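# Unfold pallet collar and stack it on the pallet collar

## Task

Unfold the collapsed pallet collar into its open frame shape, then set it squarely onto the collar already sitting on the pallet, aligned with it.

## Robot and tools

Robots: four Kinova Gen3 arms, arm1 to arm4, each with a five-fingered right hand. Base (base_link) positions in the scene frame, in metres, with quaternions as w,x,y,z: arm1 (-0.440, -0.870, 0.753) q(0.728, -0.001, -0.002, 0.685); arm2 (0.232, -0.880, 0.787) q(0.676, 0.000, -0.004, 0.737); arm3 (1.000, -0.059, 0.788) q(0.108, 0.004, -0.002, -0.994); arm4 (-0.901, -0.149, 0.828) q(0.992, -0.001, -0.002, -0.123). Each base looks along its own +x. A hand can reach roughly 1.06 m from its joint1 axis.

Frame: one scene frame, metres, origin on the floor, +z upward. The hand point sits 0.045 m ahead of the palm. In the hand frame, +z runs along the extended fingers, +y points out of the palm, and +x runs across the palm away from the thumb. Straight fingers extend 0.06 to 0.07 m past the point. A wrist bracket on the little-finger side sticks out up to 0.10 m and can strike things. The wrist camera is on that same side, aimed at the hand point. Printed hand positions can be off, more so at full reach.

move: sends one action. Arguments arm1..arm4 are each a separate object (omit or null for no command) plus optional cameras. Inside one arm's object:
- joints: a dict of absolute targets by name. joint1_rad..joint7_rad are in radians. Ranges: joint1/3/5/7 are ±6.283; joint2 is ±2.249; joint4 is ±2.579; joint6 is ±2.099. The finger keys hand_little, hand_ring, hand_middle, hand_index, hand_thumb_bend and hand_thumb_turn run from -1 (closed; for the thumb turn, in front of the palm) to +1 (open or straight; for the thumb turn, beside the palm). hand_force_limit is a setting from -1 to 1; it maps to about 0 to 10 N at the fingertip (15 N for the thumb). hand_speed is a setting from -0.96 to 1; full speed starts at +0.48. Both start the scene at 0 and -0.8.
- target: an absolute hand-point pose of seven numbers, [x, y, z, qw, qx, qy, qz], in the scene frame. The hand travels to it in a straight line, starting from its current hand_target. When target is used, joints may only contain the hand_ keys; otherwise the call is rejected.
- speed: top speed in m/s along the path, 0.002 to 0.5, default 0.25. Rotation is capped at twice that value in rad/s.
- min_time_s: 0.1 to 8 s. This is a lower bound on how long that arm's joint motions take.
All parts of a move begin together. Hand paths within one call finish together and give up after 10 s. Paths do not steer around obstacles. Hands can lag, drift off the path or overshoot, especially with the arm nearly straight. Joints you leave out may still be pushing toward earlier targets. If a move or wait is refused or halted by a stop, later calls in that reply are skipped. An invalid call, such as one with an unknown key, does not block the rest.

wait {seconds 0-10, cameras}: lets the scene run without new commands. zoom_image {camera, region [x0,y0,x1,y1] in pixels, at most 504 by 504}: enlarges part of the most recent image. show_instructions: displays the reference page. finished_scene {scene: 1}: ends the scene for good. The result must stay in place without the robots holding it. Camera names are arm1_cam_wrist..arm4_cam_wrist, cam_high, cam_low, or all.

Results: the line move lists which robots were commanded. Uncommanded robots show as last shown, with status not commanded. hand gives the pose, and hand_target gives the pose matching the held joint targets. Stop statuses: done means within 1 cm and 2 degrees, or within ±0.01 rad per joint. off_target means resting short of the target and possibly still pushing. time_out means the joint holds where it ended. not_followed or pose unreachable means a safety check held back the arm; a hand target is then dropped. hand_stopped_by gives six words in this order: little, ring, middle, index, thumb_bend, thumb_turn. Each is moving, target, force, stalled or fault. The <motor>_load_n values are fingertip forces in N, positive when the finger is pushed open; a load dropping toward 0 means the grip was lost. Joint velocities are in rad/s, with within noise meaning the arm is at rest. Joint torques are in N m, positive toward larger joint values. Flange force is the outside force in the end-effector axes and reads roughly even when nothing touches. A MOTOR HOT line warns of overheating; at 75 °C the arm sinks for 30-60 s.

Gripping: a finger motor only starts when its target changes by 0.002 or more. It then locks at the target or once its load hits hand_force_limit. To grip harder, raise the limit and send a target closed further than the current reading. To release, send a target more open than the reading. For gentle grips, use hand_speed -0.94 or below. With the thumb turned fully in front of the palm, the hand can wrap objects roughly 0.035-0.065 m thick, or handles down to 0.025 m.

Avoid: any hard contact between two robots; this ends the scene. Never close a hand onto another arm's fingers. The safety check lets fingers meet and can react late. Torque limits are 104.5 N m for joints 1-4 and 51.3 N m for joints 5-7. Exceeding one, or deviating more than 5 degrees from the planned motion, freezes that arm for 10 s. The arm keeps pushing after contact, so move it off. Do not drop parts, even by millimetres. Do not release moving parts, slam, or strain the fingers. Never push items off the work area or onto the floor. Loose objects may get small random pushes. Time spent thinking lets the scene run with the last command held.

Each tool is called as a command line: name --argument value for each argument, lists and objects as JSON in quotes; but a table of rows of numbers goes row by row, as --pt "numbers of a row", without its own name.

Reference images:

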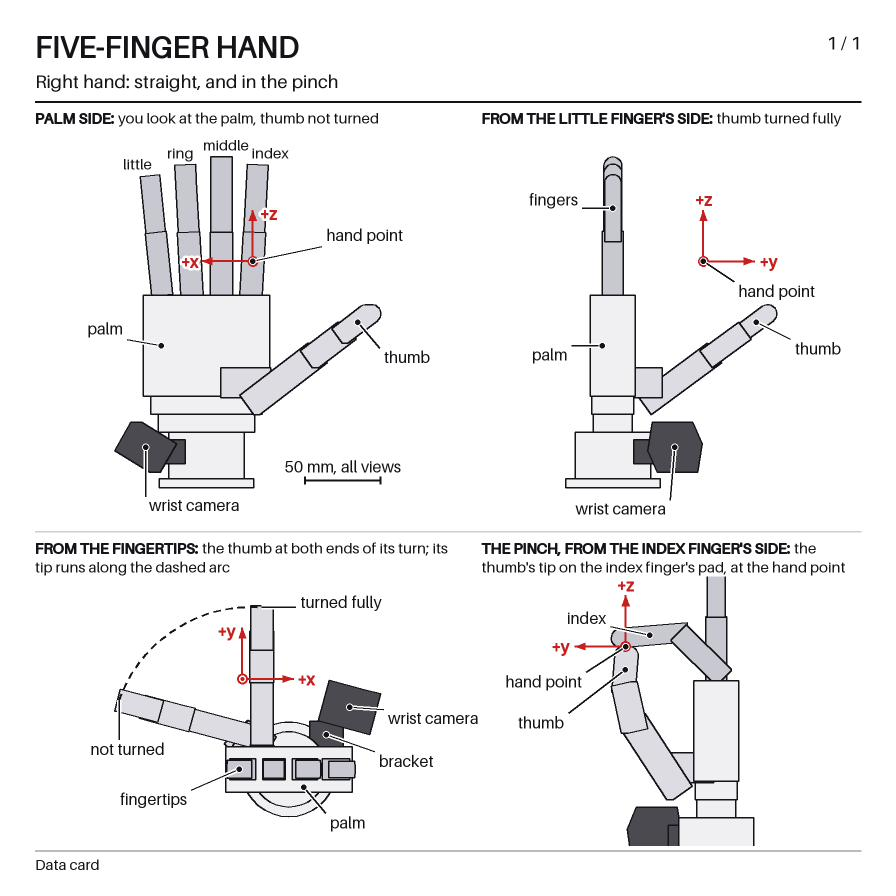

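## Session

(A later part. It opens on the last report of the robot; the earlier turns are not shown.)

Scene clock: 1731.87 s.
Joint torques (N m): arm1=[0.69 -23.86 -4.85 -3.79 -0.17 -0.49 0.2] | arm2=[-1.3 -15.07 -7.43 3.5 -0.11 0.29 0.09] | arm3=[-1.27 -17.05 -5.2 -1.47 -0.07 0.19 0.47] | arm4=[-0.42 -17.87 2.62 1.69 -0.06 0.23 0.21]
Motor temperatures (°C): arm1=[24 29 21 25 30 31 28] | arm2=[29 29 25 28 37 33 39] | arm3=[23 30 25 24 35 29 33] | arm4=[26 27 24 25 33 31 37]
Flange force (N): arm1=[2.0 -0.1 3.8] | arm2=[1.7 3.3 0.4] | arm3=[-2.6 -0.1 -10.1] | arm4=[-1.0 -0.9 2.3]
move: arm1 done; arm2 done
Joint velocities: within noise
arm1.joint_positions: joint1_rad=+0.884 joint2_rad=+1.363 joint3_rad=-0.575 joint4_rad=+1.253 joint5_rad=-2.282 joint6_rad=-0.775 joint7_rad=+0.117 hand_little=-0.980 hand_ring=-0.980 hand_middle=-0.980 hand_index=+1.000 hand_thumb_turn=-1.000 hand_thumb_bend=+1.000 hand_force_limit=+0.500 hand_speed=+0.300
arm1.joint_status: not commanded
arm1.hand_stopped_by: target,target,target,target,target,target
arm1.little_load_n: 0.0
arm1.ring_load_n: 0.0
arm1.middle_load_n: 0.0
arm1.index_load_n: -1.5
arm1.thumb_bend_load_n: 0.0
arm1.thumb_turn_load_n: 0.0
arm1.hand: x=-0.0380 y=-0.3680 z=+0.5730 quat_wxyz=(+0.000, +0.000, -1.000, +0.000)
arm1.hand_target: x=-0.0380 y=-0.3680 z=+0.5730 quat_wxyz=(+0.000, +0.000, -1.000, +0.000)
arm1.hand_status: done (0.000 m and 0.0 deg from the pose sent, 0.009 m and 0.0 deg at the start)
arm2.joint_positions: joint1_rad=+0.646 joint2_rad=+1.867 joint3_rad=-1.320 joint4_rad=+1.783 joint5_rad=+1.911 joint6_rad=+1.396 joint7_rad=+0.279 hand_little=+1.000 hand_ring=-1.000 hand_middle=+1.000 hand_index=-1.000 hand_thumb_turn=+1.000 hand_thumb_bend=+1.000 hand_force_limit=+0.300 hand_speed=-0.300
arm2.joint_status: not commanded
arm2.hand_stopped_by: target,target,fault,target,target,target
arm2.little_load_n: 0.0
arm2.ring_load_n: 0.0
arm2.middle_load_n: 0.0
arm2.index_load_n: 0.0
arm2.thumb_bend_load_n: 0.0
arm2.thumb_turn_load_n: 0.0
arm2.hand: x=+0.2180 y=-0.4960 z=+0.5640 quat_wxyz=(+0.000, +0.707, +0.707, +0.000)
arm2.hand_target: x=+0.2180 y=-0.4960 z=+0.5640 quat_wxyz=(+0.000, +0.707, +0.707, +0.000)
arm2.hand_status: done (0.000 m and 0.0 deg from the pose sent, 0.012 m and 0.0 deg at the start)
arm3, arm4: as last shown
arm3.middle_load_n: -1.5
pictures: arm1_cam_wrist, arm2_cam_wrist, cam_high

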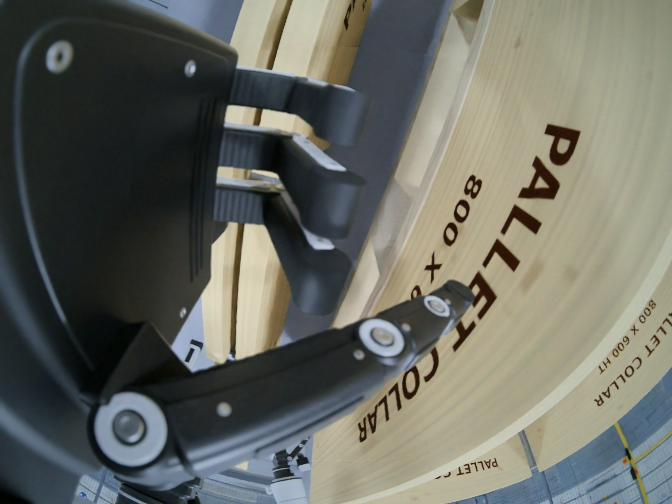

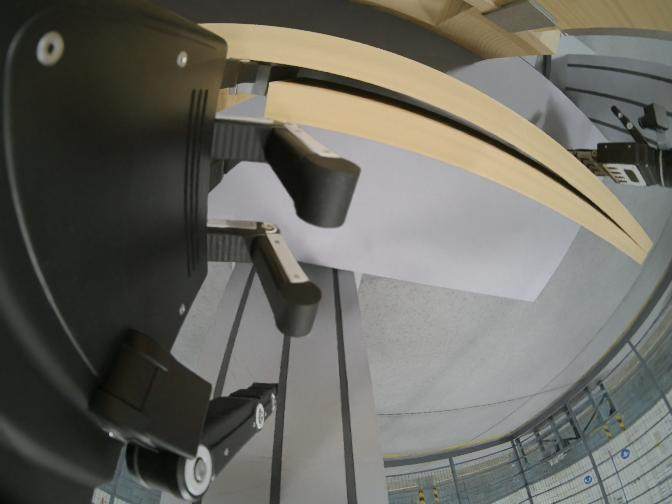

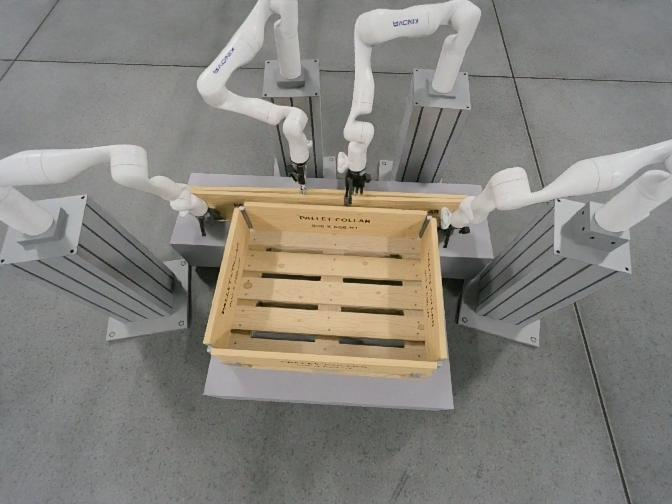

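move --arm2 '{"target": [0.218, -0.482, 0.564, 0.0, 0.7071, 0.7071, 0.0], "speed": 0.03}' --arm1 '{"target": [-0.038, -0.378, 0.573, 0.0, 0.0, 1.0, 0.0], "speed": 0.03}' --cameras '["arm2_cam_wrist", "arm1_cam_wrist", "cam_high"]'

zoom_image --camera "arm2_cam_wrist" --region '[190, 20, 400, 240]'

Scene clock: 1738.40 s.
Joint torques (N m): arm1=[3.91 -20.73 -0.8 0.18 -0.53 -4.3 -0.13] | arm2=[-0.87 -18.06 -9.07 1.11 2.06 -0.43 0.18] | arm3=[-2.55 -16.89 -6.81 -2.05 -0.08 -0.03 0.44] | arm4=[-0.43 -17.94 2.65 1.77 -0.05 0.23 0.22]
Motor temperatures (°C): arm1=[24 29 21 25 30 31 28] | arm2=[29 29 25 28 37 33 39] | arm3=[23 30 25 24 35 29 33] | arm4=[26 27 24 25 33 31 37]
Flange force (N): arm1=[0.5 9.7 5.3] | arm2=[-5.8 3.3 -1.3] | arm3=[-2.9 2.4 -13.3] | arm4=[-1.3 -0.8 2.7]
move: arm1 done; arm2 done
Joint velocities: within noise
arm1.joint_positions: joint1_rad=+0.898 joint2_rad=+1.353 joint3_rad=-0.567 joint4_rad=+1.287 joint5_rad=-2.273 joint6_rad=-0.755 joint7_rad=+0.108 hand_little=-0.980 hand_ring=-0.980 hand_middle=-0.980 hand_index=+0.999 hand_thumb_turn=-1.000 hand_thumb_bend=+1.000 hand_force_limit=+0.500 hand_speed=+0.300
arm1.joint_status: not commanded
arm1.hand_stopped_by: target,target,target,target,target,target
arm1.little_load_n: 0.0
arm1.ring_load_n: 0.0
arm1.middle_load_n: 0.0
arm1.index_load_n: -11.5
arm1.thumb_bend_load_n: 0.0
arm1.thumb_turn_load_n: 0.0
arm1.hand: x=-0.0380 y=-0.3780 z=+0.5730 quat_wxyz=(+0.000, +0.000, -1.000, +0.000)
arm1.hand_target: x=-0.0380 y=-0.3780 z=+0.5730 quat_wxyz=(+0.000, +0.000, -1.000, +0.000)
arm1.hand_status: done (0.000 m and 0.0 deg from the pose sent, 0.010 m and 0.0 deg at the start)
arm2.joint_positions: joint1_rad=+0.634 joint2_rad=+1.861 joint3_rad=-1.330 joint4_rad=+1.737 joint5_rad=+1.895 joint6_rad=+1.389 joint7_rad=+0.316 hand_little=+1.000 hand_ring=-1.000 hand_middle=+1.000 hand_index=-1.000 hand_thumb_turn=+1.000 hand_thumb_bend=+1.000 hand_force_limit=+0.300 hand_speed=-0.300
arm2.joint_status: not commanded
arm2.hand_stopped_by: target,target,fault,target,target,target
arm2.little_load_n: 0.0
arm2.ring_load_n: 0.0
arm2.middle_load_n: 0.0
arm2.index_load_n: 0.0
arm2.thumb_bend_load_n: 0.0
arm2.thumb_turn_load_n: 0.0
arm2.hand: x=+0.2180 y=-0.4820 z=+0.5640 quat_wxyz=(+0.000, +0.707, +0.707, +0.000)
arm2.hand_target: x=+0.2180 y=-0.4820 z=+0.5640 quat_wxyz=(+0.000, +0.707, +0.707, +0.000)
arm2.hand_status: done (0.000 m and 0.0 deg from the pose sent, 0.014 m and 0.0 deg at the start)
arm3, arm4: as last shown
arm3.middle_load_n: -4.5
pictures: arm1_cam_wrist, arm2_cam_wrist, cam_high

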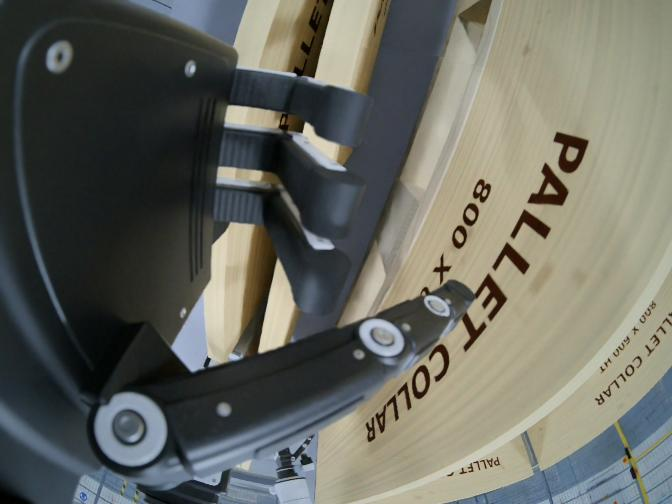

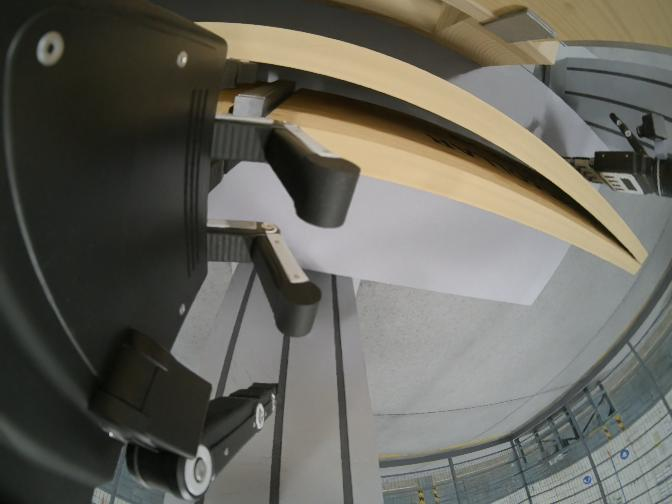

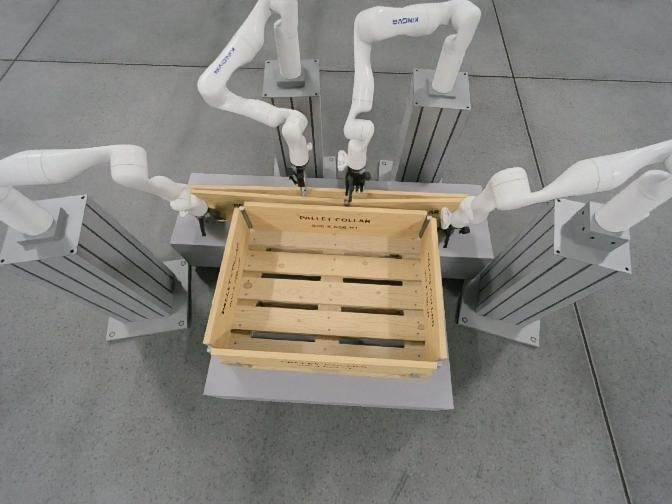

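Scaled by 2.291 from the camera's image (finer frame: 960x720).

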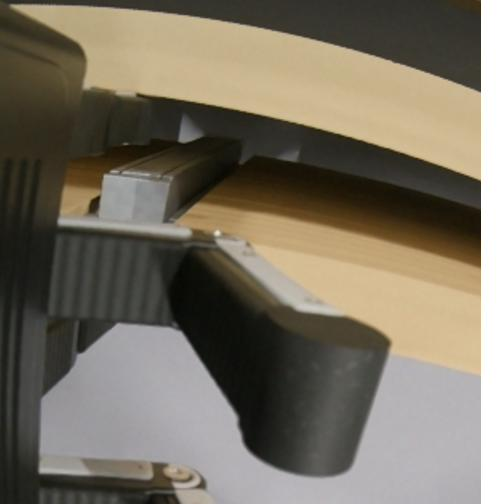

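move --arm1 '{"target": [-0.038, -0.373, 0.573, 0.0, 0.0, 1.0, 0.0], "speed": 0.03}' --arm2 '{"target": [0.218, -0.488, 0.564, 0.0, 0.7071, 0.7071, 0.0], "speed": 0.03}'

move --arm2 '{"target": [0.218, -0.49, 0.65, 0.0, 0.7071, 0.7071, 0.0], "speed": 0.2, "joints": {"hand_thumb_turn": -1, "hand_index": 1, "hand_ring": 1, "hand_speed": 0.3}}'

move --arm2 '{"target": [0.07, -0.484, 0.62, 0.0, 1.0, 0.0, 0.0], "speed": 0.2}' --cameras '["arm2_cam_wrist", "arm1_cam_wrist", "cam_high"]'

zoom_image --camera "arm2_cam_wrist" --region '[190, 20, 400, 240]'

zoom_image --camera "cam_high" --region '[280, 160, 360, 220]'

Scene clock: 1758.67 s.
Joint torques (N m): arm1=[2.56 -21.22 -2.34 -1.93 -0.23 -2.26 0.09] | arm2=[-1.22 -16.52 -8.4 2.77 0.64 0.01 0.13] | arm3=[-1.25 -17.41 -5.37 -1.59 -0.07 0.14 0.47] | arm4=[-0.45 -17.9 2.63 1.75 -0.03 0.28 0.22]
Motor temperatures (°C): arm1=[24 29 21 25 30 31 28] | arm2=[29 29 26 28 37 33 39] | arm3=[23 30 26 24 35 29 33] | arm4=[26 27 24 25 33 31 37]
Flange force (N): arm1=[2.4 4.4 2.0] | arm2=[-1.0 3.4 0.9] | arm3=[-2.7 0.1 -9.6] | arm4=[-1.1 -0.9 2.5]
move: arm1 done; arm2 done
Joint velocities: within noise
arm1.joint_positions: joint1_rad=+0.891 joint2_rad=+1.358 joint3_rad=-0.571 joint4_rad=+1.270 joint5_rad=-2.278 joint6_rad=-0.765 joint7_rad=+0.113 hand_little=-0.980 hand_ring=-0.980 hand_middle=-0.980 hand_index=+0.999 hand_thumb_turn=-1.000 hand_thumb_bend=+1.000 hand_force_limit=+0.500 hand_speed=+0.300
arm1.joint_status: not commanded
arm1.hand_stopped_by: target,target,target,target,target,target
arm1.little_load_n: 0.0
arm1.ring_load_n: 0.0
arm1.middle_load_n: 0.0
arm1.index_load_n: -5.5
arm1.thumb_bend_load_n: 0.0
arm1.thumb_turn_load_n: 0.0
arm1.hand: x=-0.0380 y=-0.3730 z=+0.5730 quat_wxyz=(+0.000, +0.000, -1.000, +0.000)
arm1.hand_target: x=-0.0380 y=-0.3730 z=+0.5730 quat_wxyz=(+0.000, +0.000, -1.000, +0.000)
arm1.hand_status: done (0.000 m and 0.0 deg from the pose sent, 0.005 m and 0.0 deg at the start)
arm2.joint_positions: joint1_rad=+0.639 joint2_rad=+1.863 joint3_rad=-1.325 joint4_rad=+1.757 joint5_rad=+1.902 joint6_rad=+1.392 joint7_rad=+0.300 hand_little=+1.000 hand_ring=-1.000 hand_middle=+1.000 hand_index=-1.000 hand_thumb_turn=+1.000 hand_thumb_bend=+1.000 hand_force_limit=+0.300 hand_speed=-0.300
arm2.joint_status: not commanded
arm2.hand_stopped_by: target,target,fault,target,target,target
arm2.little_load_n: 0.0
arm2.ring_load_n: 0.0
arm2.middle_load_n: 0.0
arm2.index_load_n: 0.5
arm2.thumb_bend_load_n: 0.0
arm2.thumb_turn_load_n: 0.0
arm2.hand: x=+0.2180 y=-0.4880 z=+0.5640 quat_wxyz=(+0.000, +0.707, +0.707, +0.000)
arm2.hand_target: x=+0.2180 y=-0.4880 z=+0.5640 quat_wxyz=(+0.000, +0.707, +0.707, +0.000)
arm2.hand_status: done (0.000 m and 0.0 deg from the pose sent, 0.006 m and 0.0 deg at the start)
arm3, arm4: as last shown
arm3.middle_load_n: -2.0
pictures: none

Scene clock: 1759.93 s.
Joint torques (N m): arm1=[1.16 -23.58 -4.37 -3.57 -0.08 -0.82 0.18] | arm2=[-1.38 -15.35 -7.75 2.22 -0.05 0.31 0.07] | arm3=[-0.58 -17.2 -4.35 -1.37 -0.04 0.19 0.45] | arm4=[-0.45 -17.86 2.72 1.71 -0.06 0.25 0.23]
Motor temperatures (°C): arm1=[24 29 21 25 30 31 28] | arm2=[29 29 26 28 37 33 39] | arm3=[23 30 26 24 35 29 33] | arm4=[26 27 24 25 33 31 37]
Flange force (N): arm1=[2.4 0.7 3.8] | arm2=[1.8 3.4 -0.4] | arm3=[-2.7 -1.4 -8.8] | arm4=[-1.2 -0.9 2.4]
move: arm2 done
Joint velocities: within noise
arm1, arm3, arm4: as last shown
arm1.joint_positions: joint1_rad=+0.891 joint2_rad=+1.358 joint3_rad=-0.571 joint4_rad=+1.270 joint5_rad=-2.278 joint6_rad=-0.765 joint7_rad=+0.113 hand_little=-0.980 hand_ring=-0.980 hand_middle=-0.980 hand_index=+1.000 hand_thumb_turn=-1.000 hand_thumb_bend=+1.000 hand_force_limit=+0.500 hand_speed=+0.300
arm1.index_load_n: -2.0
arm2.joint_positions: joint1_rad=+0.644 joint2_rad=+1.726 joint3_rad=-1.441 joint4_rad=+1.860 joint5_rad=+1.750 joint6_rad=+1.489 joint7_rad=+0.251 hand_little=+1.000 hand_ring=+1.000 hand_middle=+1.000 hand_index=+1.000 hand_thumb_turn=-1.000 hand_thumb_bend=+1.000 hand_force_limit=+0.300 hand_speed=+0.300
arm2.joint_status: all done
arm2.hand_stopped_by: target,target,fault,target,target,target
arm2.little_load_n: 0.0
arm2.ring_load_n: 0.0
arm2.middle_load_n: 0.0
arm2.index_load_n: 0.0
arm2.thumb_bend_load_n: 0.0
arm2.thumb_turn_load_n: 0.0
arm2.hand: x=+0.2180 y=-0.4900 z=+0.6500 quat_wxyz=(+0.000, +0.707, +0.707, +0.000)
arm2.hand_target: x=+0.2180 y=-0.4900 z=+0.6500 quat_wxyz=(+0.000, +0.707, +0.707, +0.000)
arm2.hand_status: done (0.000 m and 0.0 deg from the pose sent, 0.086 m and 0.0 deg at the start)
arm3.middle_load_n: 0.0
pictures: none

Scene clock: 1764.43 s.
Joint torques (N m): arm1=[1.02 -23.74 -4.39 -3.59 -0.13 -0.79 0.16] | arm2=[-1.31 -16.37 -7.93 3.22 -0.13 0.13 0.05] | arm3=[-0.59 -17.22 -4.33 -1.33 -0.07 0.2 0.48] | arm4=[-0.46 -17.91 2.66 1.7 -0.03 0.21 0.19]
Motor temperatures (°C): arm1=[24 29 21 25 30 31 28] | arm2=[29 29 26 28 37 33 39] | arm3=[23 30 26 24 35 29 33] | arm4=[26 27 24 25 33 31 37]
Flange force (N): arm1=[2.1 0.6 4.1] | arm2=[2.7 -2.1 0.0] | arm3=[-2.6 -1.4 -8.7] | arm4=[-1.2 -0.9 2.5]
move: arm2 done
Joint velocities: within noise
arm1: as last shown
arm2.joint_positions: joint1_rad=+0.495 joint2_rad=+1.880 joint3_rad=-1.567 joint4_rad=+1.667 joint5_rad=+1.872 joint6_rad=+1.594 joint7_rad=-1.256 hand_little=+1.000 hand_ring=+1.000 hand_middle=+1.000 hand_index=+1.000 hand_thumb_turn=-1.000 hand_thumb_bend=+1.000 hand_force_limit=+0.300 hand_speed=+0.300
arm2.joint_status: not commanded
arm2.hand_stopped_by: target,target,fault,target,target,target
arm2.little_load_n: 0.0
arm2.ring_load_n: 0.5
arm2.middle_load_n: 0.0
arm2.index_load_n: 0.0
arm2.thumb_bend_load_n: 0.0
arm2.thumb_turn_load_n: 0.0
arm2.hand: x=+0.0700 y=-0.4840 z=+0.6200 quat_wxyz=(+0.000, +1.000, +0.000, +0.000)
arm2.hand_target: x=+0.0700 y=-0.4840 z=+0.6200 quat_wxyz=(+0.000, +1.000, +0.000, +0.000)
arm2.hand_status: done (0.000 m and 0.0 deg from the pose sent, 0.151 m and 90.0 deg at the start)
arm3.joint_positions: joint1_rad=-0.026 joint2_rad=+1.702 joint3_rad=-0.342 joint4_rad=+1.363 joint5_rad=-0.131 joint6_rad=-0.005 joint7_rad=+1.520 hand_little=+1.000 hand_ring=+1.000 hand_middle=+1.000 hand_index=+1.000 hand_thumb_turn=-1.000 hand_thumb_bend=+0.934 hand_force_limit=+0.000 hand_speed=+0.300
arm3.joint_status: not commanded
arm3.hand_stopped_by: target,target,target,target,target,target
arm3.little_load_n: 0.0
arm3.ring_load_n: 0.0
arm3.middle_load_n: 0.0
arm3.index_load_n: 0.0
arm3.thumb_bend_load_n: 0.0
arm3.thumb_turn_load_n: 0.0
arm3.hand: x=+0.6200 y=-0.2960 z=+0.3920 quat_wxyz=(+0.000, +0.000, -0.985, +0.174)
arm3.hand_target: x=+0.6200 y=-0.2960 z=+0.3920 quat_wxyz=(+0.000, +0.000, -0.985, +0.174)
arm3.hand_status: not commanded
arm4.joint_positions: joint1_rad=-0.363 joint2_rad=+1.842 joint3_rad=+0.375 joint4_rad=+1.417 joint5_rad=+0.371 joint6_rad=-0.063 joint7_rad=-2.147 hand_little=+1.000 hand_ring=+1.000 hand_middle=+1.000 hand_index=+1.000 hand_thumb_turn=-1.000 hand_thumb_bend=+1.000 hand_force_limit=+0.000 hand_speed=+0.300
arm4.joint_status: not commanded
arm4.hand_stopped_by: target,target,target,target,target,target
arm4.little_load_n: 0.0
arm4.ring_load_n: 0.0
arm4.middle_load_n: 0.0
arm4.index_load_n: 0.0
arm4.thumb_bend_load_n: 0.0
arm4.thumb_turn_load_n: 0.0
arm4.hand: x=-0.4800 y=-0.2960 z=+0.3920 quat_wxyz=(+0.000, +0.000, -0.985, +0.174)
arm4.hand_target: x=-0.4800 y=-0.2960 z=+0.3920 quat_wxyz=(+0.000, +0.000, -0.985, +0.174)
arm4.hand_status: not commanded
pictures: arm1_cam_wrist, arm2_cam_wrist, cam_high

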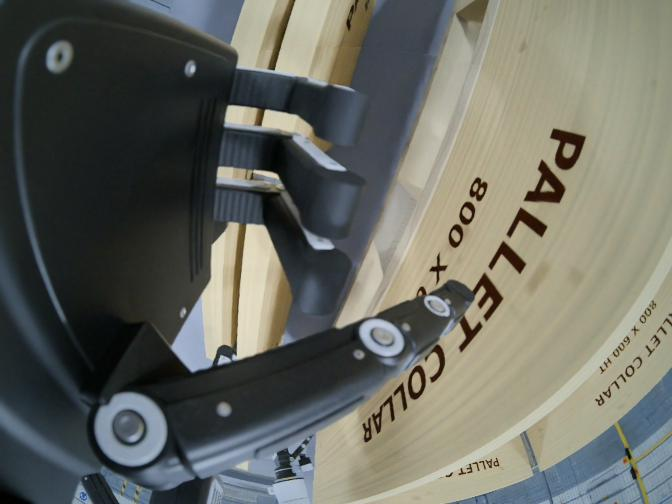

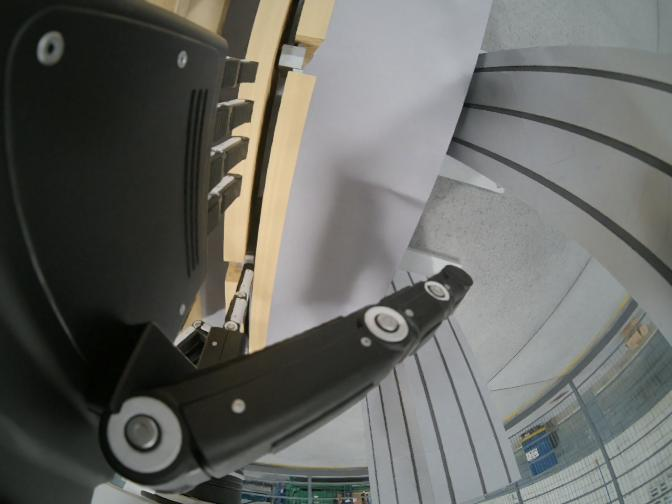

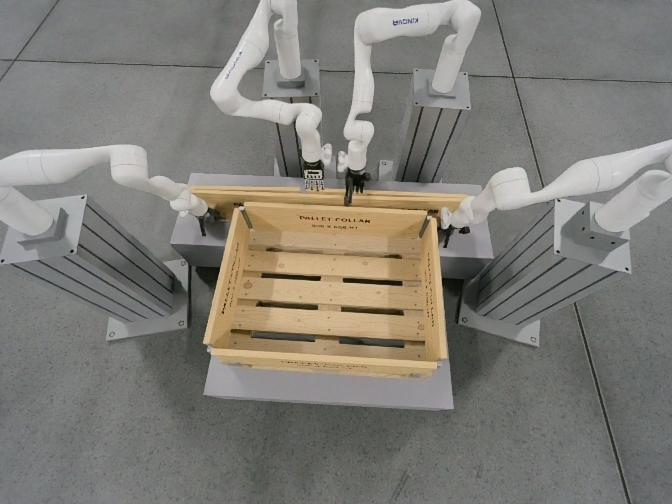

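Scaled by 2.291 from the camera's image (finer frame: 960x720).

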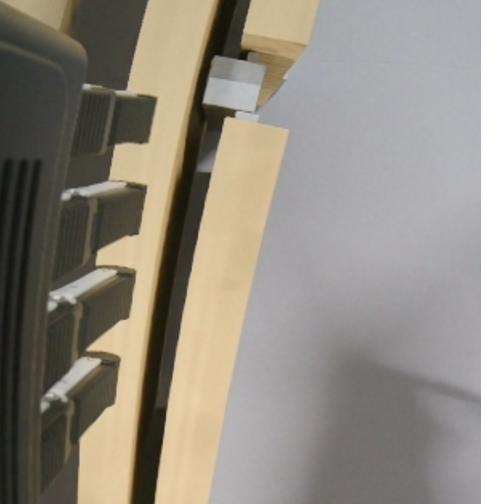

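Scaled by 6.300.

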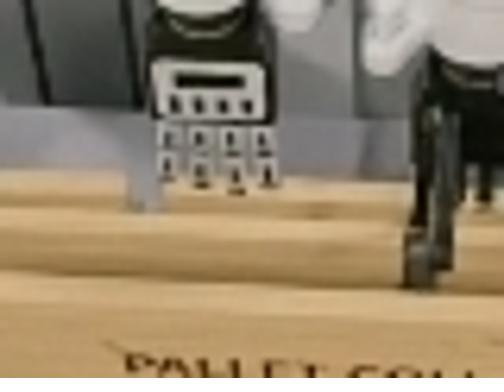

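move --arm2 '{"target": [0.15, -0.50, 0.65, 0.0, 1.0, 0.0, 0.0], "speed": 0.2, "joints": {"hand_thumb_turn": 1, "hand_index": -1, "hand_ring": -1, "hand_speed": -0.2}}'

move --arm2 '{"target": [0.218, -0.518, 0.60, 0.0, 0.7071, 0.7071, 0.0], "speed": 0.2}' --cameras '["arm2_cam_wrist"]'

zoom_image --camera "arm2_cam_wrist" --region '[190, 20, 400, 240]'

Scene clock: 1814.20 s.
Joint torques (N m): arm1=[1.05 -23.71 -4.34 -3.49 -0.09 -0.79 0.14] | arm2=[-1.35 -15.54 -7.82 2.82 -0.08 0.13 0.09] | arm3=[-0.57 -17.19 -4.34 -1.35 -0.07 0.19 0.49] | arm4=[-0.44 -17.89 2.65 1.72 -0.04 0.23 0.2]
Motor temperatures (°C): arm1=[24 29 21 25 30 31 28] | arm2=[29 28 26 28 37 33 39] | arm3=[23 29 25 24 35 29 33] | arm4=[26 27 24 25 33 31 37]
Flange force (N): arm1=[1.8 1.1 4.1] | arm2=[3.1 -1.8 -0.2] | arm3=[-2.6 -1.5 -8.7] | arm4=[-1.2 -0.9 2.4]
move: arm2 done
Joint velocities: within noise
arm1, arm3, arm4: as last shown
arm1.middle_load_n: 0.5
arm2.joint_positions: joint1_rad=+0.697 joint2_rad=+1.834 joint3_rad=-1.571 joint4_rad=+1.804 joint5_rad=+1.819 joint6_rad=+1.629 joint7_rad=-1.187 hand_little=+1.000 hand_ring=-1.000 hand_middle=+1.000 hand_index=-1.000 hand_thumb_turn=+1.000 hand_thumb_bend=+1.000 hand_force_limit=+0.300 hand_speed=-0.200
arm2.joint_status: all done
arm2.hand_stopped_by: target,target,fault,target,target,target
arm2.little_load_n: 0.0
arm2.ring_load_n: 0.0
arm2.middle_load_n: 0.0
arm2.index_load_n: 0.5
arm2.thumb_bend_load_n: 0.0
arm2.thumb_turn_load_n: 0.0
arm2.hand: x=+0.1500 y=-0.5000 z=+0.6500 quat_wxyz=(+0.000, +1.000, +0.000, +0.000)
arm2.hand_target: x=+0.1500 y=-0.5000 z=+0.6500 quat_wxyz=(+0.000, +1.000, +0.000, +0.000)
arm2.hand_status: done (0.000 m and 0.0 deg from the pose sent, 0.087 m and 0.0 deg at the start)
arm4.thumb_turn_load_n: 0.5
pictures: none

Scene clock: 1818.70 s.
Joint torques (N m): arm1=[1.11 -23.65 -4.42 -3.5 -0.21 -0.78 0.18] | arm2=[-1.36 -14.63 -7.19 3.07 -0.09 0.29 0.18] | arm3=[-0.62 -17.19 -4.31 -1.36 -0.07 0.18 0.48] | arm4=[-0.47 -17.87 2.67 1.74 -0.02 0.26 0.22]
Motor temperatures (°C): arm1=[24 29 21 25 30 31 28] | arm2=[29 28 26 28 37 33 39] | arm3=[23 29 25 24 35 29 33] | arm4=[26 27 24 25 33 31 37]
Flange force (N): arm1=[2.2 0.9 4.1] | arm2=[1.7 3.3 -0.2] | arm3=[-2.7 -1.3 -8.8] | arm4=[-1.2 -0.9 2.5]
move: arm2 done
Joint velocities: within noise
arm1, arm3, arm4: as last shown
arm1.middle_load_n: 0.0
arm2.joint_positions: joint1_rad=+0.657 joint2_rad=+1.800 joint3_rad=-1.335 joint4_rad=+1.902 joint5_rad=+1.860 joint6_rad=+1.426 joint7_rad=+0.191 hand_little=+1.000 hand_ring=-1.000 hand_middle=+1.000 hand_index=-1.000 hand_thumb_turn=+1.000 hand_thumb_bend=+1.000 hand_force_limit=+0.300 hand_speed=-0.200
arm2.joint_status: not commanded
arm2.hand_stopped_by: target,target,fault,target,target,target
arm2.little_load_n: 0.0
arm2.ring_load_n: 0.0
arm2.middle_load_n: 0.0
arm2.index_load_n: 0.0
arm2.thumb_bend_load_n: 0.0
arm2.thumb_turn_load_n: 0.0
arm2.hand: x=+0.2180 y=-0.5180 z=+0.6000 quat_wxyz=(+0.000, +0.707, +0.707, +0.000)
arm2.hand_target: x=+0.2180 y=-0.5180 z=+0.6000 quat_wxyz=(+0.000, +0.707, +0.707, +0.000)
arm2.hand_status: done (0.000 m and 0.0 deg from the pose sent, 0.086 m and 90.0 deg at the start)
arm4.index_load_n: -0.5
arm4.thumb_turn_load_n: 0.0

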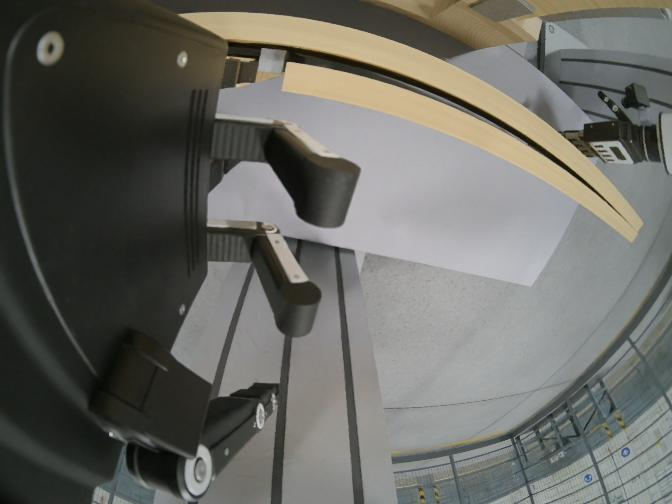

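Scaled by 2.291 from the camera's image (finer frame: 960x720).

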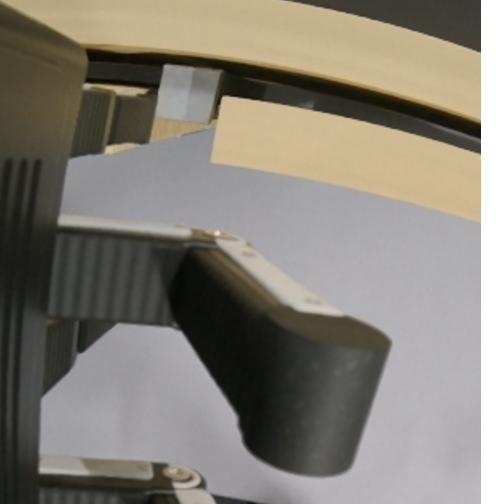

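move --arm2 '{"target": [0.218, -0.518, 0.566, 0.0, 0.7071, 0.7071, 0.0], "speed": 0.08}'

move --arm2 '{"target": [0.218, -0.500, 0.564, 0.0, 0.7071, 0.7071, 0.0], "speed": 0.03}' --arm1 '{"target": [-0.038, -0.378, 0.573, 0.0, 0.0, 1.0, 0.0], "speed": 0.03}'

move --arm2 '{"target": [0.218, -0.491, 0.564, 0.0, 0.7071, 0.7071, 0.0], "speed": 0.03}' --arm1 '{"target": [-0.038, -0.386, 0.573, 0.0, 0.0, 1.0, 0.0], "speed": 0.03}' --cameras '["arm2_cam_wrist", "arm1_cam_wrist", "cam_high"]'

zoom_image --camera "arm2_cam_wrist" --region '[190, 20, 400, 240]'

zoom_image --camera "cam_high" --region '[280, 160, 360, 220]'

Scene clock: 1829.77 s.
Joint torques (N m): arm1=[1.14 -23.71 -4.37 -3.54 -0.09 -0.77 0.17] | arm2=[-1.37 -14.55 -7.18 3.53 -0.09 0.27 0.08] | arm3=[-0.6 -17.22 -4.33 -1.36 -0.05 0.2 0.45] | arm4=[-0.43 -17.89 2.68 1.76 -0.06 0.24 0.21]
Motor temperatures (°C): arm1=[24 29 21 25 30 31 28] | arm2=[29 28 26 28 37 33 39] | arm3=[23 29 25 24 35 29 33] | arm4=[26 27 24 25 33 31 37]
Flange force (N): arm1=[2.1 1.0 4.0] | arm2=[1.7 3.6 0.2] | arm3=[-2.7 -1.3 -8.8] | arm4=[-1.3 -0.8 2.5]
move: arm2 done
Joint velocities: within noise
arm1, arm3, arm4: as last shown
arm2.joint_positions: joint1_rad=+0.656 joint2_rad=+1.856 joint3_rad=-1.287 joint4_rad=+1.857 joint5_rad=+1.923 joint6_rad=+1.388 joint7_rad=+0.211 hand_little=+1.000 hand_ring=-1.000 hand_middle=+1.000 hand_index=-1.000 hand_thumb_turn=+1.000 hand_thumb_bend=+1.000 hand_force_limit=+0.300 hand_speed=-0.200
arm2.joint_status: not commanded
arm2.hand_stopped_by: target,target,fault,target,target,target
arm2.little_load_n: 0.0
arm2.ring_load_n: 0.0
arm2.middle_load_n: 0.0
arm2.index_load_n: 0.0
arm2.thumb_bend_load_n: 0.0
arm2.thumb_turn_load_n: 0.0
arm2.hand: x=+0.2180 y=-0.5180 z=+0.5660 quat_wxyz=(+0.000, +0.707, +0.707, +0.000)
arm2.hand_target: x=+0.2180 y=-0.5180 z=+0.5660 quat_wxyz=(+0.000, +0.707, +0.707, +0.000)
arm2.hand_status: done (0.000 m and 0.0 deg from the pose sent, 0.034 m and 0.0 deg at the start)
arm4.index_load_n: 0.0
pictures: none

Scene clock: 1830.87 s.
Joint torques (N m): arm1=[3.12 -22.39 -2.1 -2.48 0.08 -2.36 0.07] | arm2=[-1.1 -16.64 -8.37 2.35 1.02 -0.01 0.12] | arm3=[-0.62 -17.21 -4.34 -1.36 -0.05 0.22 0.47] | arm4=[-0.47 -17.87 2.62 1.7 -0.04 0.23 0.18]
Motor temperatures (°C): arm1=[24 29 21 25 30 31 28] | arm2=[29 28 26 28 37 32 39] | arm3=[23 29 25 24 35 29 33] | arm4=[26 27 24 25 33 31 37]
Flange force (N): arm1=[3.4 4.6 3.7] | arm2=[-1.9 3.4 0.3] | arm3=[-2.8 -1.3 -8.8] | arm4=[-1.1 -1.0 2.4]
move: arm1 done; arm2 done
Joint velocities: within noise
arm1.joint_positions: joint1_rad=+0.898 joint2_rad=+1.353 joint3_rad=-0.567 joint4_rad=+1.287 joint5_rad=-2.273 joint6_rad=-0.755 joint7_rad=+0.108 hand_little=-0.980 hand_ring=-0.980 hand_middle=-0.980 hand_index=+0.999 hand_thumb_turn=-1.000 hand_thumb_bend=+1.000 hand_force_limit=+0.500 hand_speed=+0.300
arm1.joint_status: not commanded
arm1.hand_stopped_by: target,target,target,target,target,target
arm1.little_load_n: 0.0
arm1.ring_load_n: 0.0
arm1.middle_load_n: 0.0
arm1.index_load_n: -6.0
arm1.thumb_bend_load_n: 0.0
arm1.thumb_turn_load_n: 0.0
arm1.hand: x=-0.0380 y=-0.3780 z=+0.5730 quat_wxyz=(+0.000, +0.000, -1.000, +0.000)
arm1.hand_target: x=-0.0380 y=-0.3780 z=+0.5730 quat_wxyz=(+0.000, +0.000, -1.000, +0.000)
arm1.hand_status: done (0.000 m and 0.0 deg from the pose sent, 0.005 m and 0.0 deg at the start)
arm2.joint_positions: joint1_rad=+0.643 joint2_rad=+1.851 joint3_rad=-1.297 joint4_rad=+1.797 joint5_rad=+1.904 joint6_rad=+1.376 joint7_rad=+0.260 hand_little=+1.000 hand_ring=-1.000 hand_middle=+1.000 hand_index=-1.000 hand_thumb_turn=+1.000 hand_thumb_bend=+1.000 hand_force_limit=+0.300 hand_speed=-0.200
arm2.joint_status: not commanded
arm2.hand_stopped_by: target,target,fault,target,target,target
arm2.little_load_n: 0.0
arm2.ring_load_n: 0.0
arm2.middle_load_n: 0.0
arm2.index_load_n: 0.0
arm2.thumb_bend_load_n: -0.5
arm2.thumb_turn_load_n: -0.5
arm2.hand: x=+0.2180 y=-0.5000 z=+0.5640 quat_wxyz=(+0.000, +0.707, +0.707, +0.000)
arm2.hand_target: x=+0.2180 y=-0.5000 z=+0.5640 quat_wxyz=(+0.000, +0.707, +0.707, +0.000)
arm2.hand_status: done (0.000 m and 0.0 deg from the pose sent, 0.018 m and 0.0 deg at the start)
arm3, arm4: as last shown
pictures: none

Scene clock: 1831.83 s.
Joint torques (N m): arm1=[3.89 -21.63 -0.96 -0.86 -0.24 -3.81 -0.07] | arm2=[-0.84 -17.99 -9.04 1.17 2 -0.25 0.13] | arm3=[-1.29 -17.15 -5.29 -1.53 -0.07 0.15 0.48] | arm4=[-0.45 -17.87 2.6 1.77 -0.03 0.23 0.19]
Motor temperatures (°C): arm1=[24 29 21 25 30 31 28] | arm2=[29 28 26 28 37 32 39] | arm3=[23 29 25 24 35 29 33] | arm4=[26 27 24 25 33 31 37]
Flange force (N): arm1=[2.2 7.9 5.5] | arm2=[-5.1 3.3 -0.6] | arm3=[-2.6 -0.1 -10.0] | arm4=[-1.3 -0.9 2.6]
move: arm1 done; arm2 done
Joint velocities: within noise
arm1.joint_positions: joint1_rad=+0.909 joint2_rad=+1.344 joint3_rad=-0.561 joint4_rad=+1.314 joint5_rad=-2.266 joint6_rad=-0.738 joint7_rad=+0.101 hand_little=-0.980 hand_ring=-0.980 hand_middle=-0.980 hand_index=+0.999 hand_thumb_turn=-1.000 hand_thumb_bend=+1.000 hand_force_limit=+0.500 hand_speed=+0.300
arm1.joint_status: not commanded
arm1.hand_stopped_by: target,target,target,target,target,target
arm1.little_load_n: 0.0
arm1.ring_load_n: 0.0
arm1.middle_load_n: 0.5
arm1.index_load_n: -10.0
arm1.thumb_bend_load_n: 0.0
arm1.thumb_turn_load_n: 0.0
arm1.hand: x=-0.0380 y=-0.3860 z=+0.5730 quat_wxyz=(+0.000, +0.000, -1.000, +0.000)
arm1.hand_target: x=-0.0380 y=-0.3860 z=+0.5730 quat_wxyz=(+0.000, +0.000, -1.000, +0.000)
arm1.hand_status: done (0.000 m and 0.0 deg from the pose sent, 0.008 m and 0.0 deg at the start)
arm2.joint_positions: joint1_rad=+0.636 joint2_rad=+1.847 joint3_rad=-1.303 joint4_rad=+1.767 joint5_rad=+1.893 joint6_rad=+1.371 joint7_rad=+0.283 hand_little=+1.000 hand_ring=-1.000 hand_middle=+1.000 hand_index=-1.000 hand_thumb_turn=+1.000 hand_thumb_bend=+1.000 hand_force_limit=+0.300 hand_speed=-0.200
arm2.joint_status: not commanded
arm2.hand_stopped_by: target,target,fault,target,target,target
arm2.little_load_n: 0.0
arm2.ring_load_n: 0.0
arm2.middle_load_n: 0.0
arm2.index_load_n: 0.0
arm2.thumb_bend_load_n: 0.0
arm2.thumb_turn_load_n: 0.0
arm2.hand: x=+0.2180 y=-0.4910 z=+0.5640 quat_wxyz=(+0.000, +0.707, +0.707, +0.000)
arm2.hand_target: x=+0.2180 y=-0.4910 z=+0.5640 quat_wxyz=(+0.000, +0.707, +0.707, +0.000)
arm2.hand_status: done (0.000 m and 0.0 deg from the pose sent, 0.009 m and 0.0 deg at the start)
arm3, arm4: as last shown
arm3.middle_load_n: -2.0
pictures: arm1_cam_wrist, arm2_cam_wrist, cam_high

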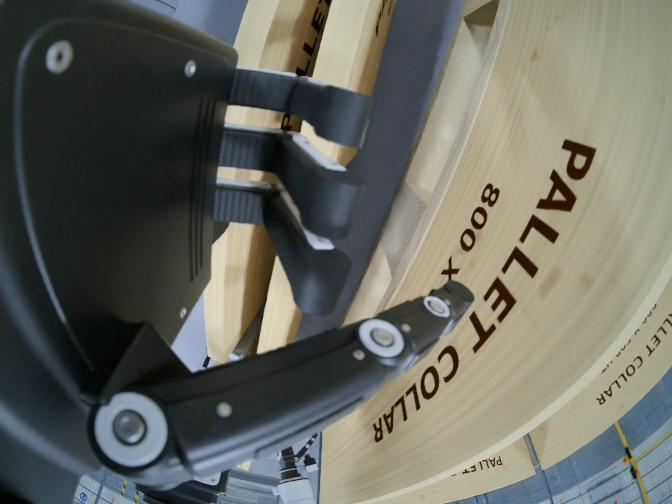

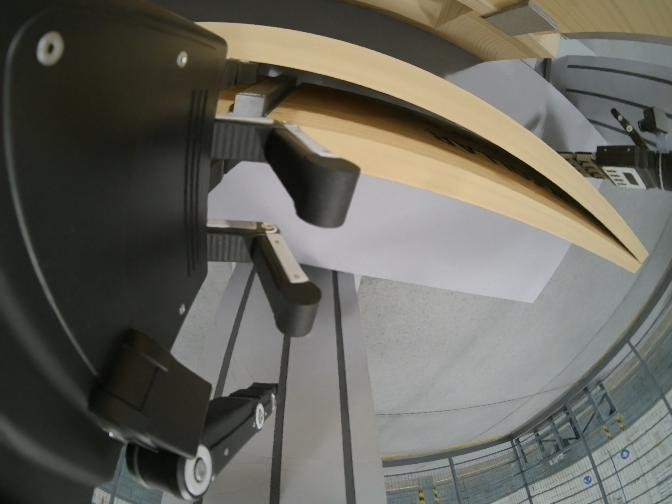

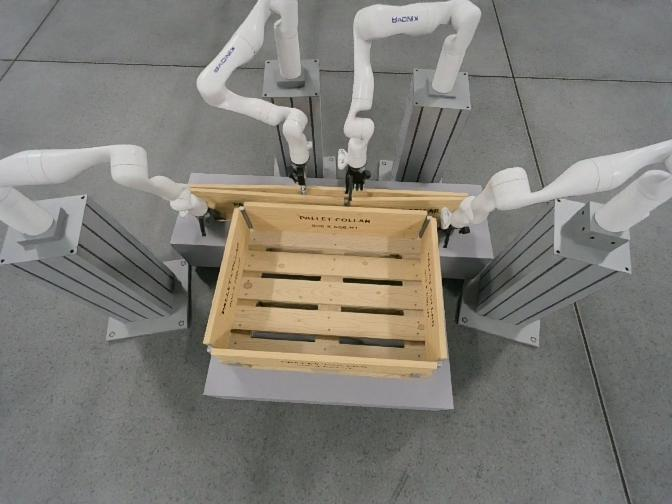

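Scaled by 2.291 from the camera's image (finer frame: 960x720).

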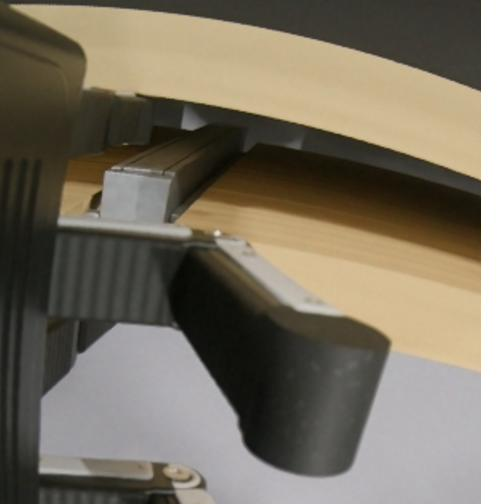

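Scaled by 6.300.

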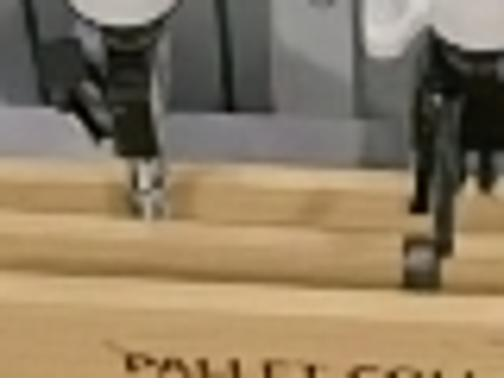

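move --arm1 '{"target": [-0.034, -0.384, 0.576, 0.0, 0.0, 1.0, 0.0], "speed": 0.03}'

move --arm1 '{"target": [0.052, -0.384, 0.577, 0.0, 0.0, 1.0, 0.0], "speed": 0.05}' --cameras '["arm2_cam_wrist", "arm1_cam_wrist", "cam_high"]'

zoom_image --camera "cam_high" --region '[280, 160, 360, 220]'

zoom_image --camera "arm1_cam_wrist" --region '[190, 0, 340, 200]'

Scene clock: 1883.77 s.
Joint torques (N m): arm1=[3.88 -23.01 -1.12 -2.89 0.38 -2.63 0.01] | arm2=[-1.03 -17.79 -9.13 2.12 1.41 -0.11 0.13] | arm3=[-1.17 -17.62 -5.28 -1.55 -0.09 0.14 0.48] | arm4=[-0.45 -17.93 2.63 1.77 -0.07 0.28 0.19]
Motor temperatures (°C): arm1=[24 29 21 25 30 32 28] | arm2=[29 29 26 28 37 33 39] | arm3=[23 29 26 24 35 29 33] | arm4=[26 27 24 25 33 31 37]
Flange force (N): arm1=[4.3 5.6 4.3] | arm2=[-2.7 3.3 1.6] | arm3=[-2.6 0.1 -8.9] | arm4=[-1.2 -0.9 2.7]
move: arm1 done
Joint velocities: within noise
arm1.joint_positions: joint1_rad=+0.912 joint2_rad=+1.345 joint3_rad=-0.568 joint4_rad=+1.299 joint5_rad=-2.272 joint6_rad=-0.753 joint7_rad=+0.116 hand_little=-0.980 hand_ring=-0.980 hand_middle=-0.980 hand_index=+0.999 hand_thumb_turn=-1.000 hand_thumb_bend=+1.000 hand_force_limit=+0.500 hand_speed=+0.300
arm1.joint_status: not commanded
arm1.hand_stopped_by: target,target,target,target,target,target
arm1.little_load_n: 0.0
arm1.ring_load_n: 0.5
arm1.middle_load_n: 0.0
arm1.index_load_n: -7.5
arm1.thumb_bend_load_n: 0.0
arm1.thumb_turn_load_n: 0.0
arm1.hand: x=-0.0340 y=-0.3840 z=+0.5760 quat_wxyz=(+0.000, +0.000, -1.000, +0.000)
arm1.hand_target: x=-0.0340 y=-0.3840 z=+0.5760 quat_wxyz=(+0.000, +0.000, -1.000, +0.000)
arm1.hand_status: done (0.000 m and 0.0 deg from the pose sent, 0.005 m and 0.0 deg at the start)
arm2, arm3, arm4: as last shown
arm3.thumb_bend_load_n: -0.5
arm4.index_load_n: -0.5
pictures: none

Scene clock: 1886.00 s.
Joint torques (N m): arm1=[4.56 -24.23 -1.05 -4.81 1.1 -1.96 0.04] | arm2=[-1.04 -17.53 -8.86 2.22 1.17 -0.09 0.1] | arm3=[-1.16 -17.65 -5.26 -1.56 -0.05 0.15 0.44] | arm4=[-0.49 -17.93 2.67 1.7 -0.04 0.28 0.21]
Motor temperatures (°C): arm1=[24 29 21 25 30 32 28] | arm2=[29 29 26 28 37 33 39] | arm3=[23 29 26 24 35 29 33] | arm4=[26 27 24 25 33 31 37]
Flange force (N): arm1=[5.0 5.3 1.6] | arm2=[-2.4 3.2 1.4] | arm3=[-2.7 0.1 -8.9] | arm4=[-1.0 -1.0 2.5]
move: arm1 done
Joint velocities: within noise
arm1.joint_positions: joint1_rad=+0.979 joint2_rad=+1.437 joint3_rad=-0.625 joint4_rad=+1.001 joint5_rad=-2.330 joint6_rad=-0.925 joint7_rad=+0.375 hand_little=-0.980 hand_ring=-0.980 hand_middle=-0.980 hand_index=+0.999 hand_thumb_turn=-1.000 hand_thumb_bend=+1.000 hand_force_limit=+0.500 hand_speed=+0.300
arm1.joint_status: not commanded
arm1.hand_stopped_by: target,target,target,target,target,target
arm1.little_load_n: 0.0
arm1.ring_load_n: 0.5
arm1.middle_load_n: 0.0
arm1.index_load_n: -6.5
arm1.thumb_bend_load_n: 0.0
arm1.thumb_turn_load_n: 0.0
arm1.hand: x=+0.0520 y=-0.3840 z=+0.5770 quat_wxyz=(+0.000, +0.000, -1.000, +0.000)
arm1.hand_target: x=+0.0520 y=-0.3840 z=+0.5770 quat_wxyz=(+0.000, +0.000, -1.000, +0.000)
arm1.hand_status: done (0.000 m and 0.0 deg from the pose sent, 0.086 m and 0.0 deg at the start)
arm2, arm3, arm4: as last shown
arm3.thumb_bend_load_n: 0.0
arm4.index_load_n: 0.0
pictures: arm1_cam_wrist, arm2_cam_wrist, cam_high

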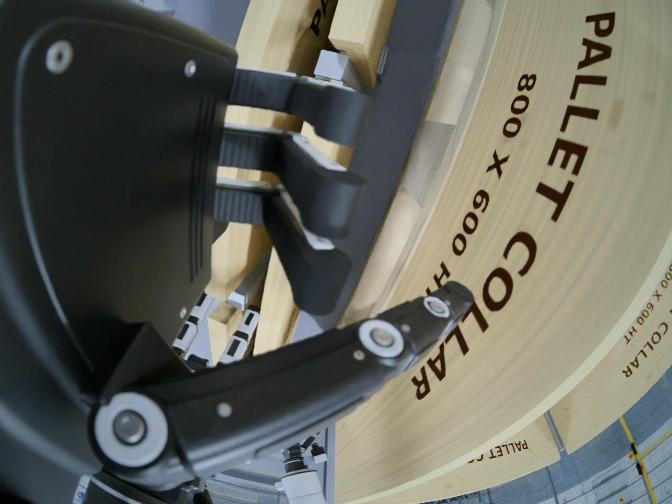

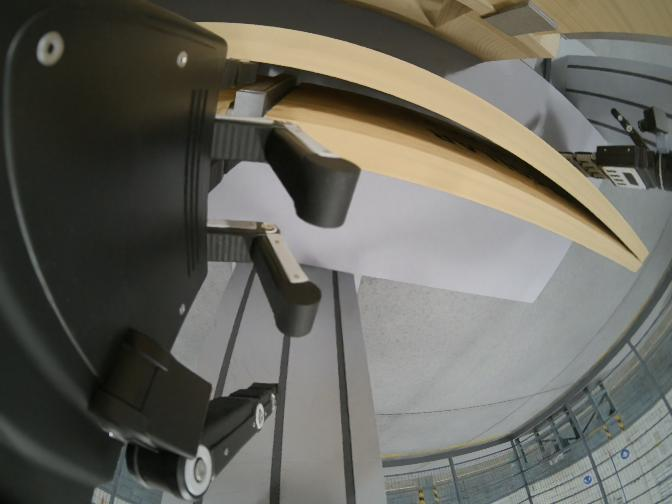

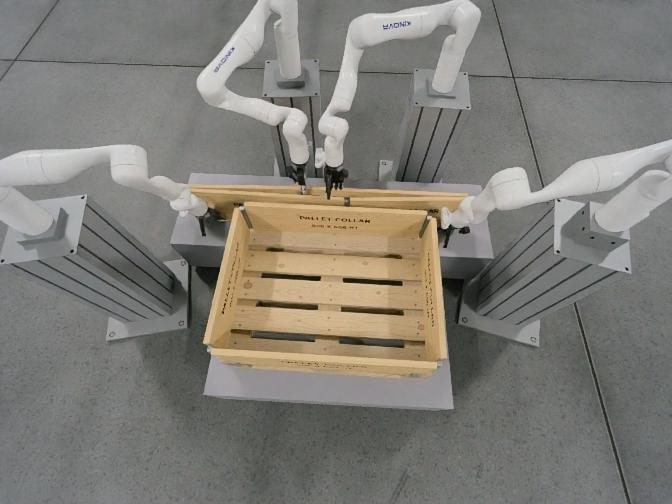

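Scaled by 6.300.

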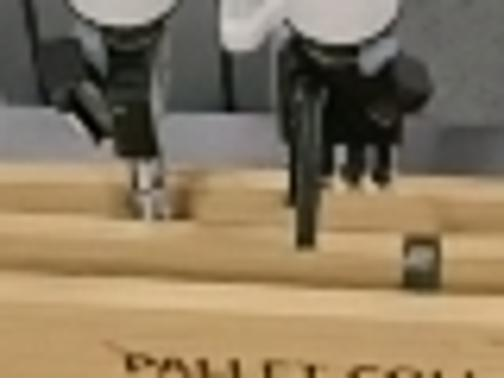

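Scaled by 2.520 from the camera's image (finer frame: 960x720).

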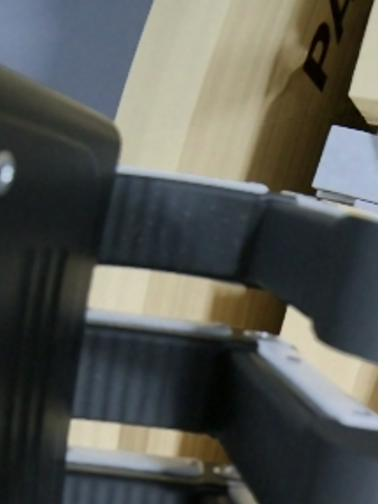

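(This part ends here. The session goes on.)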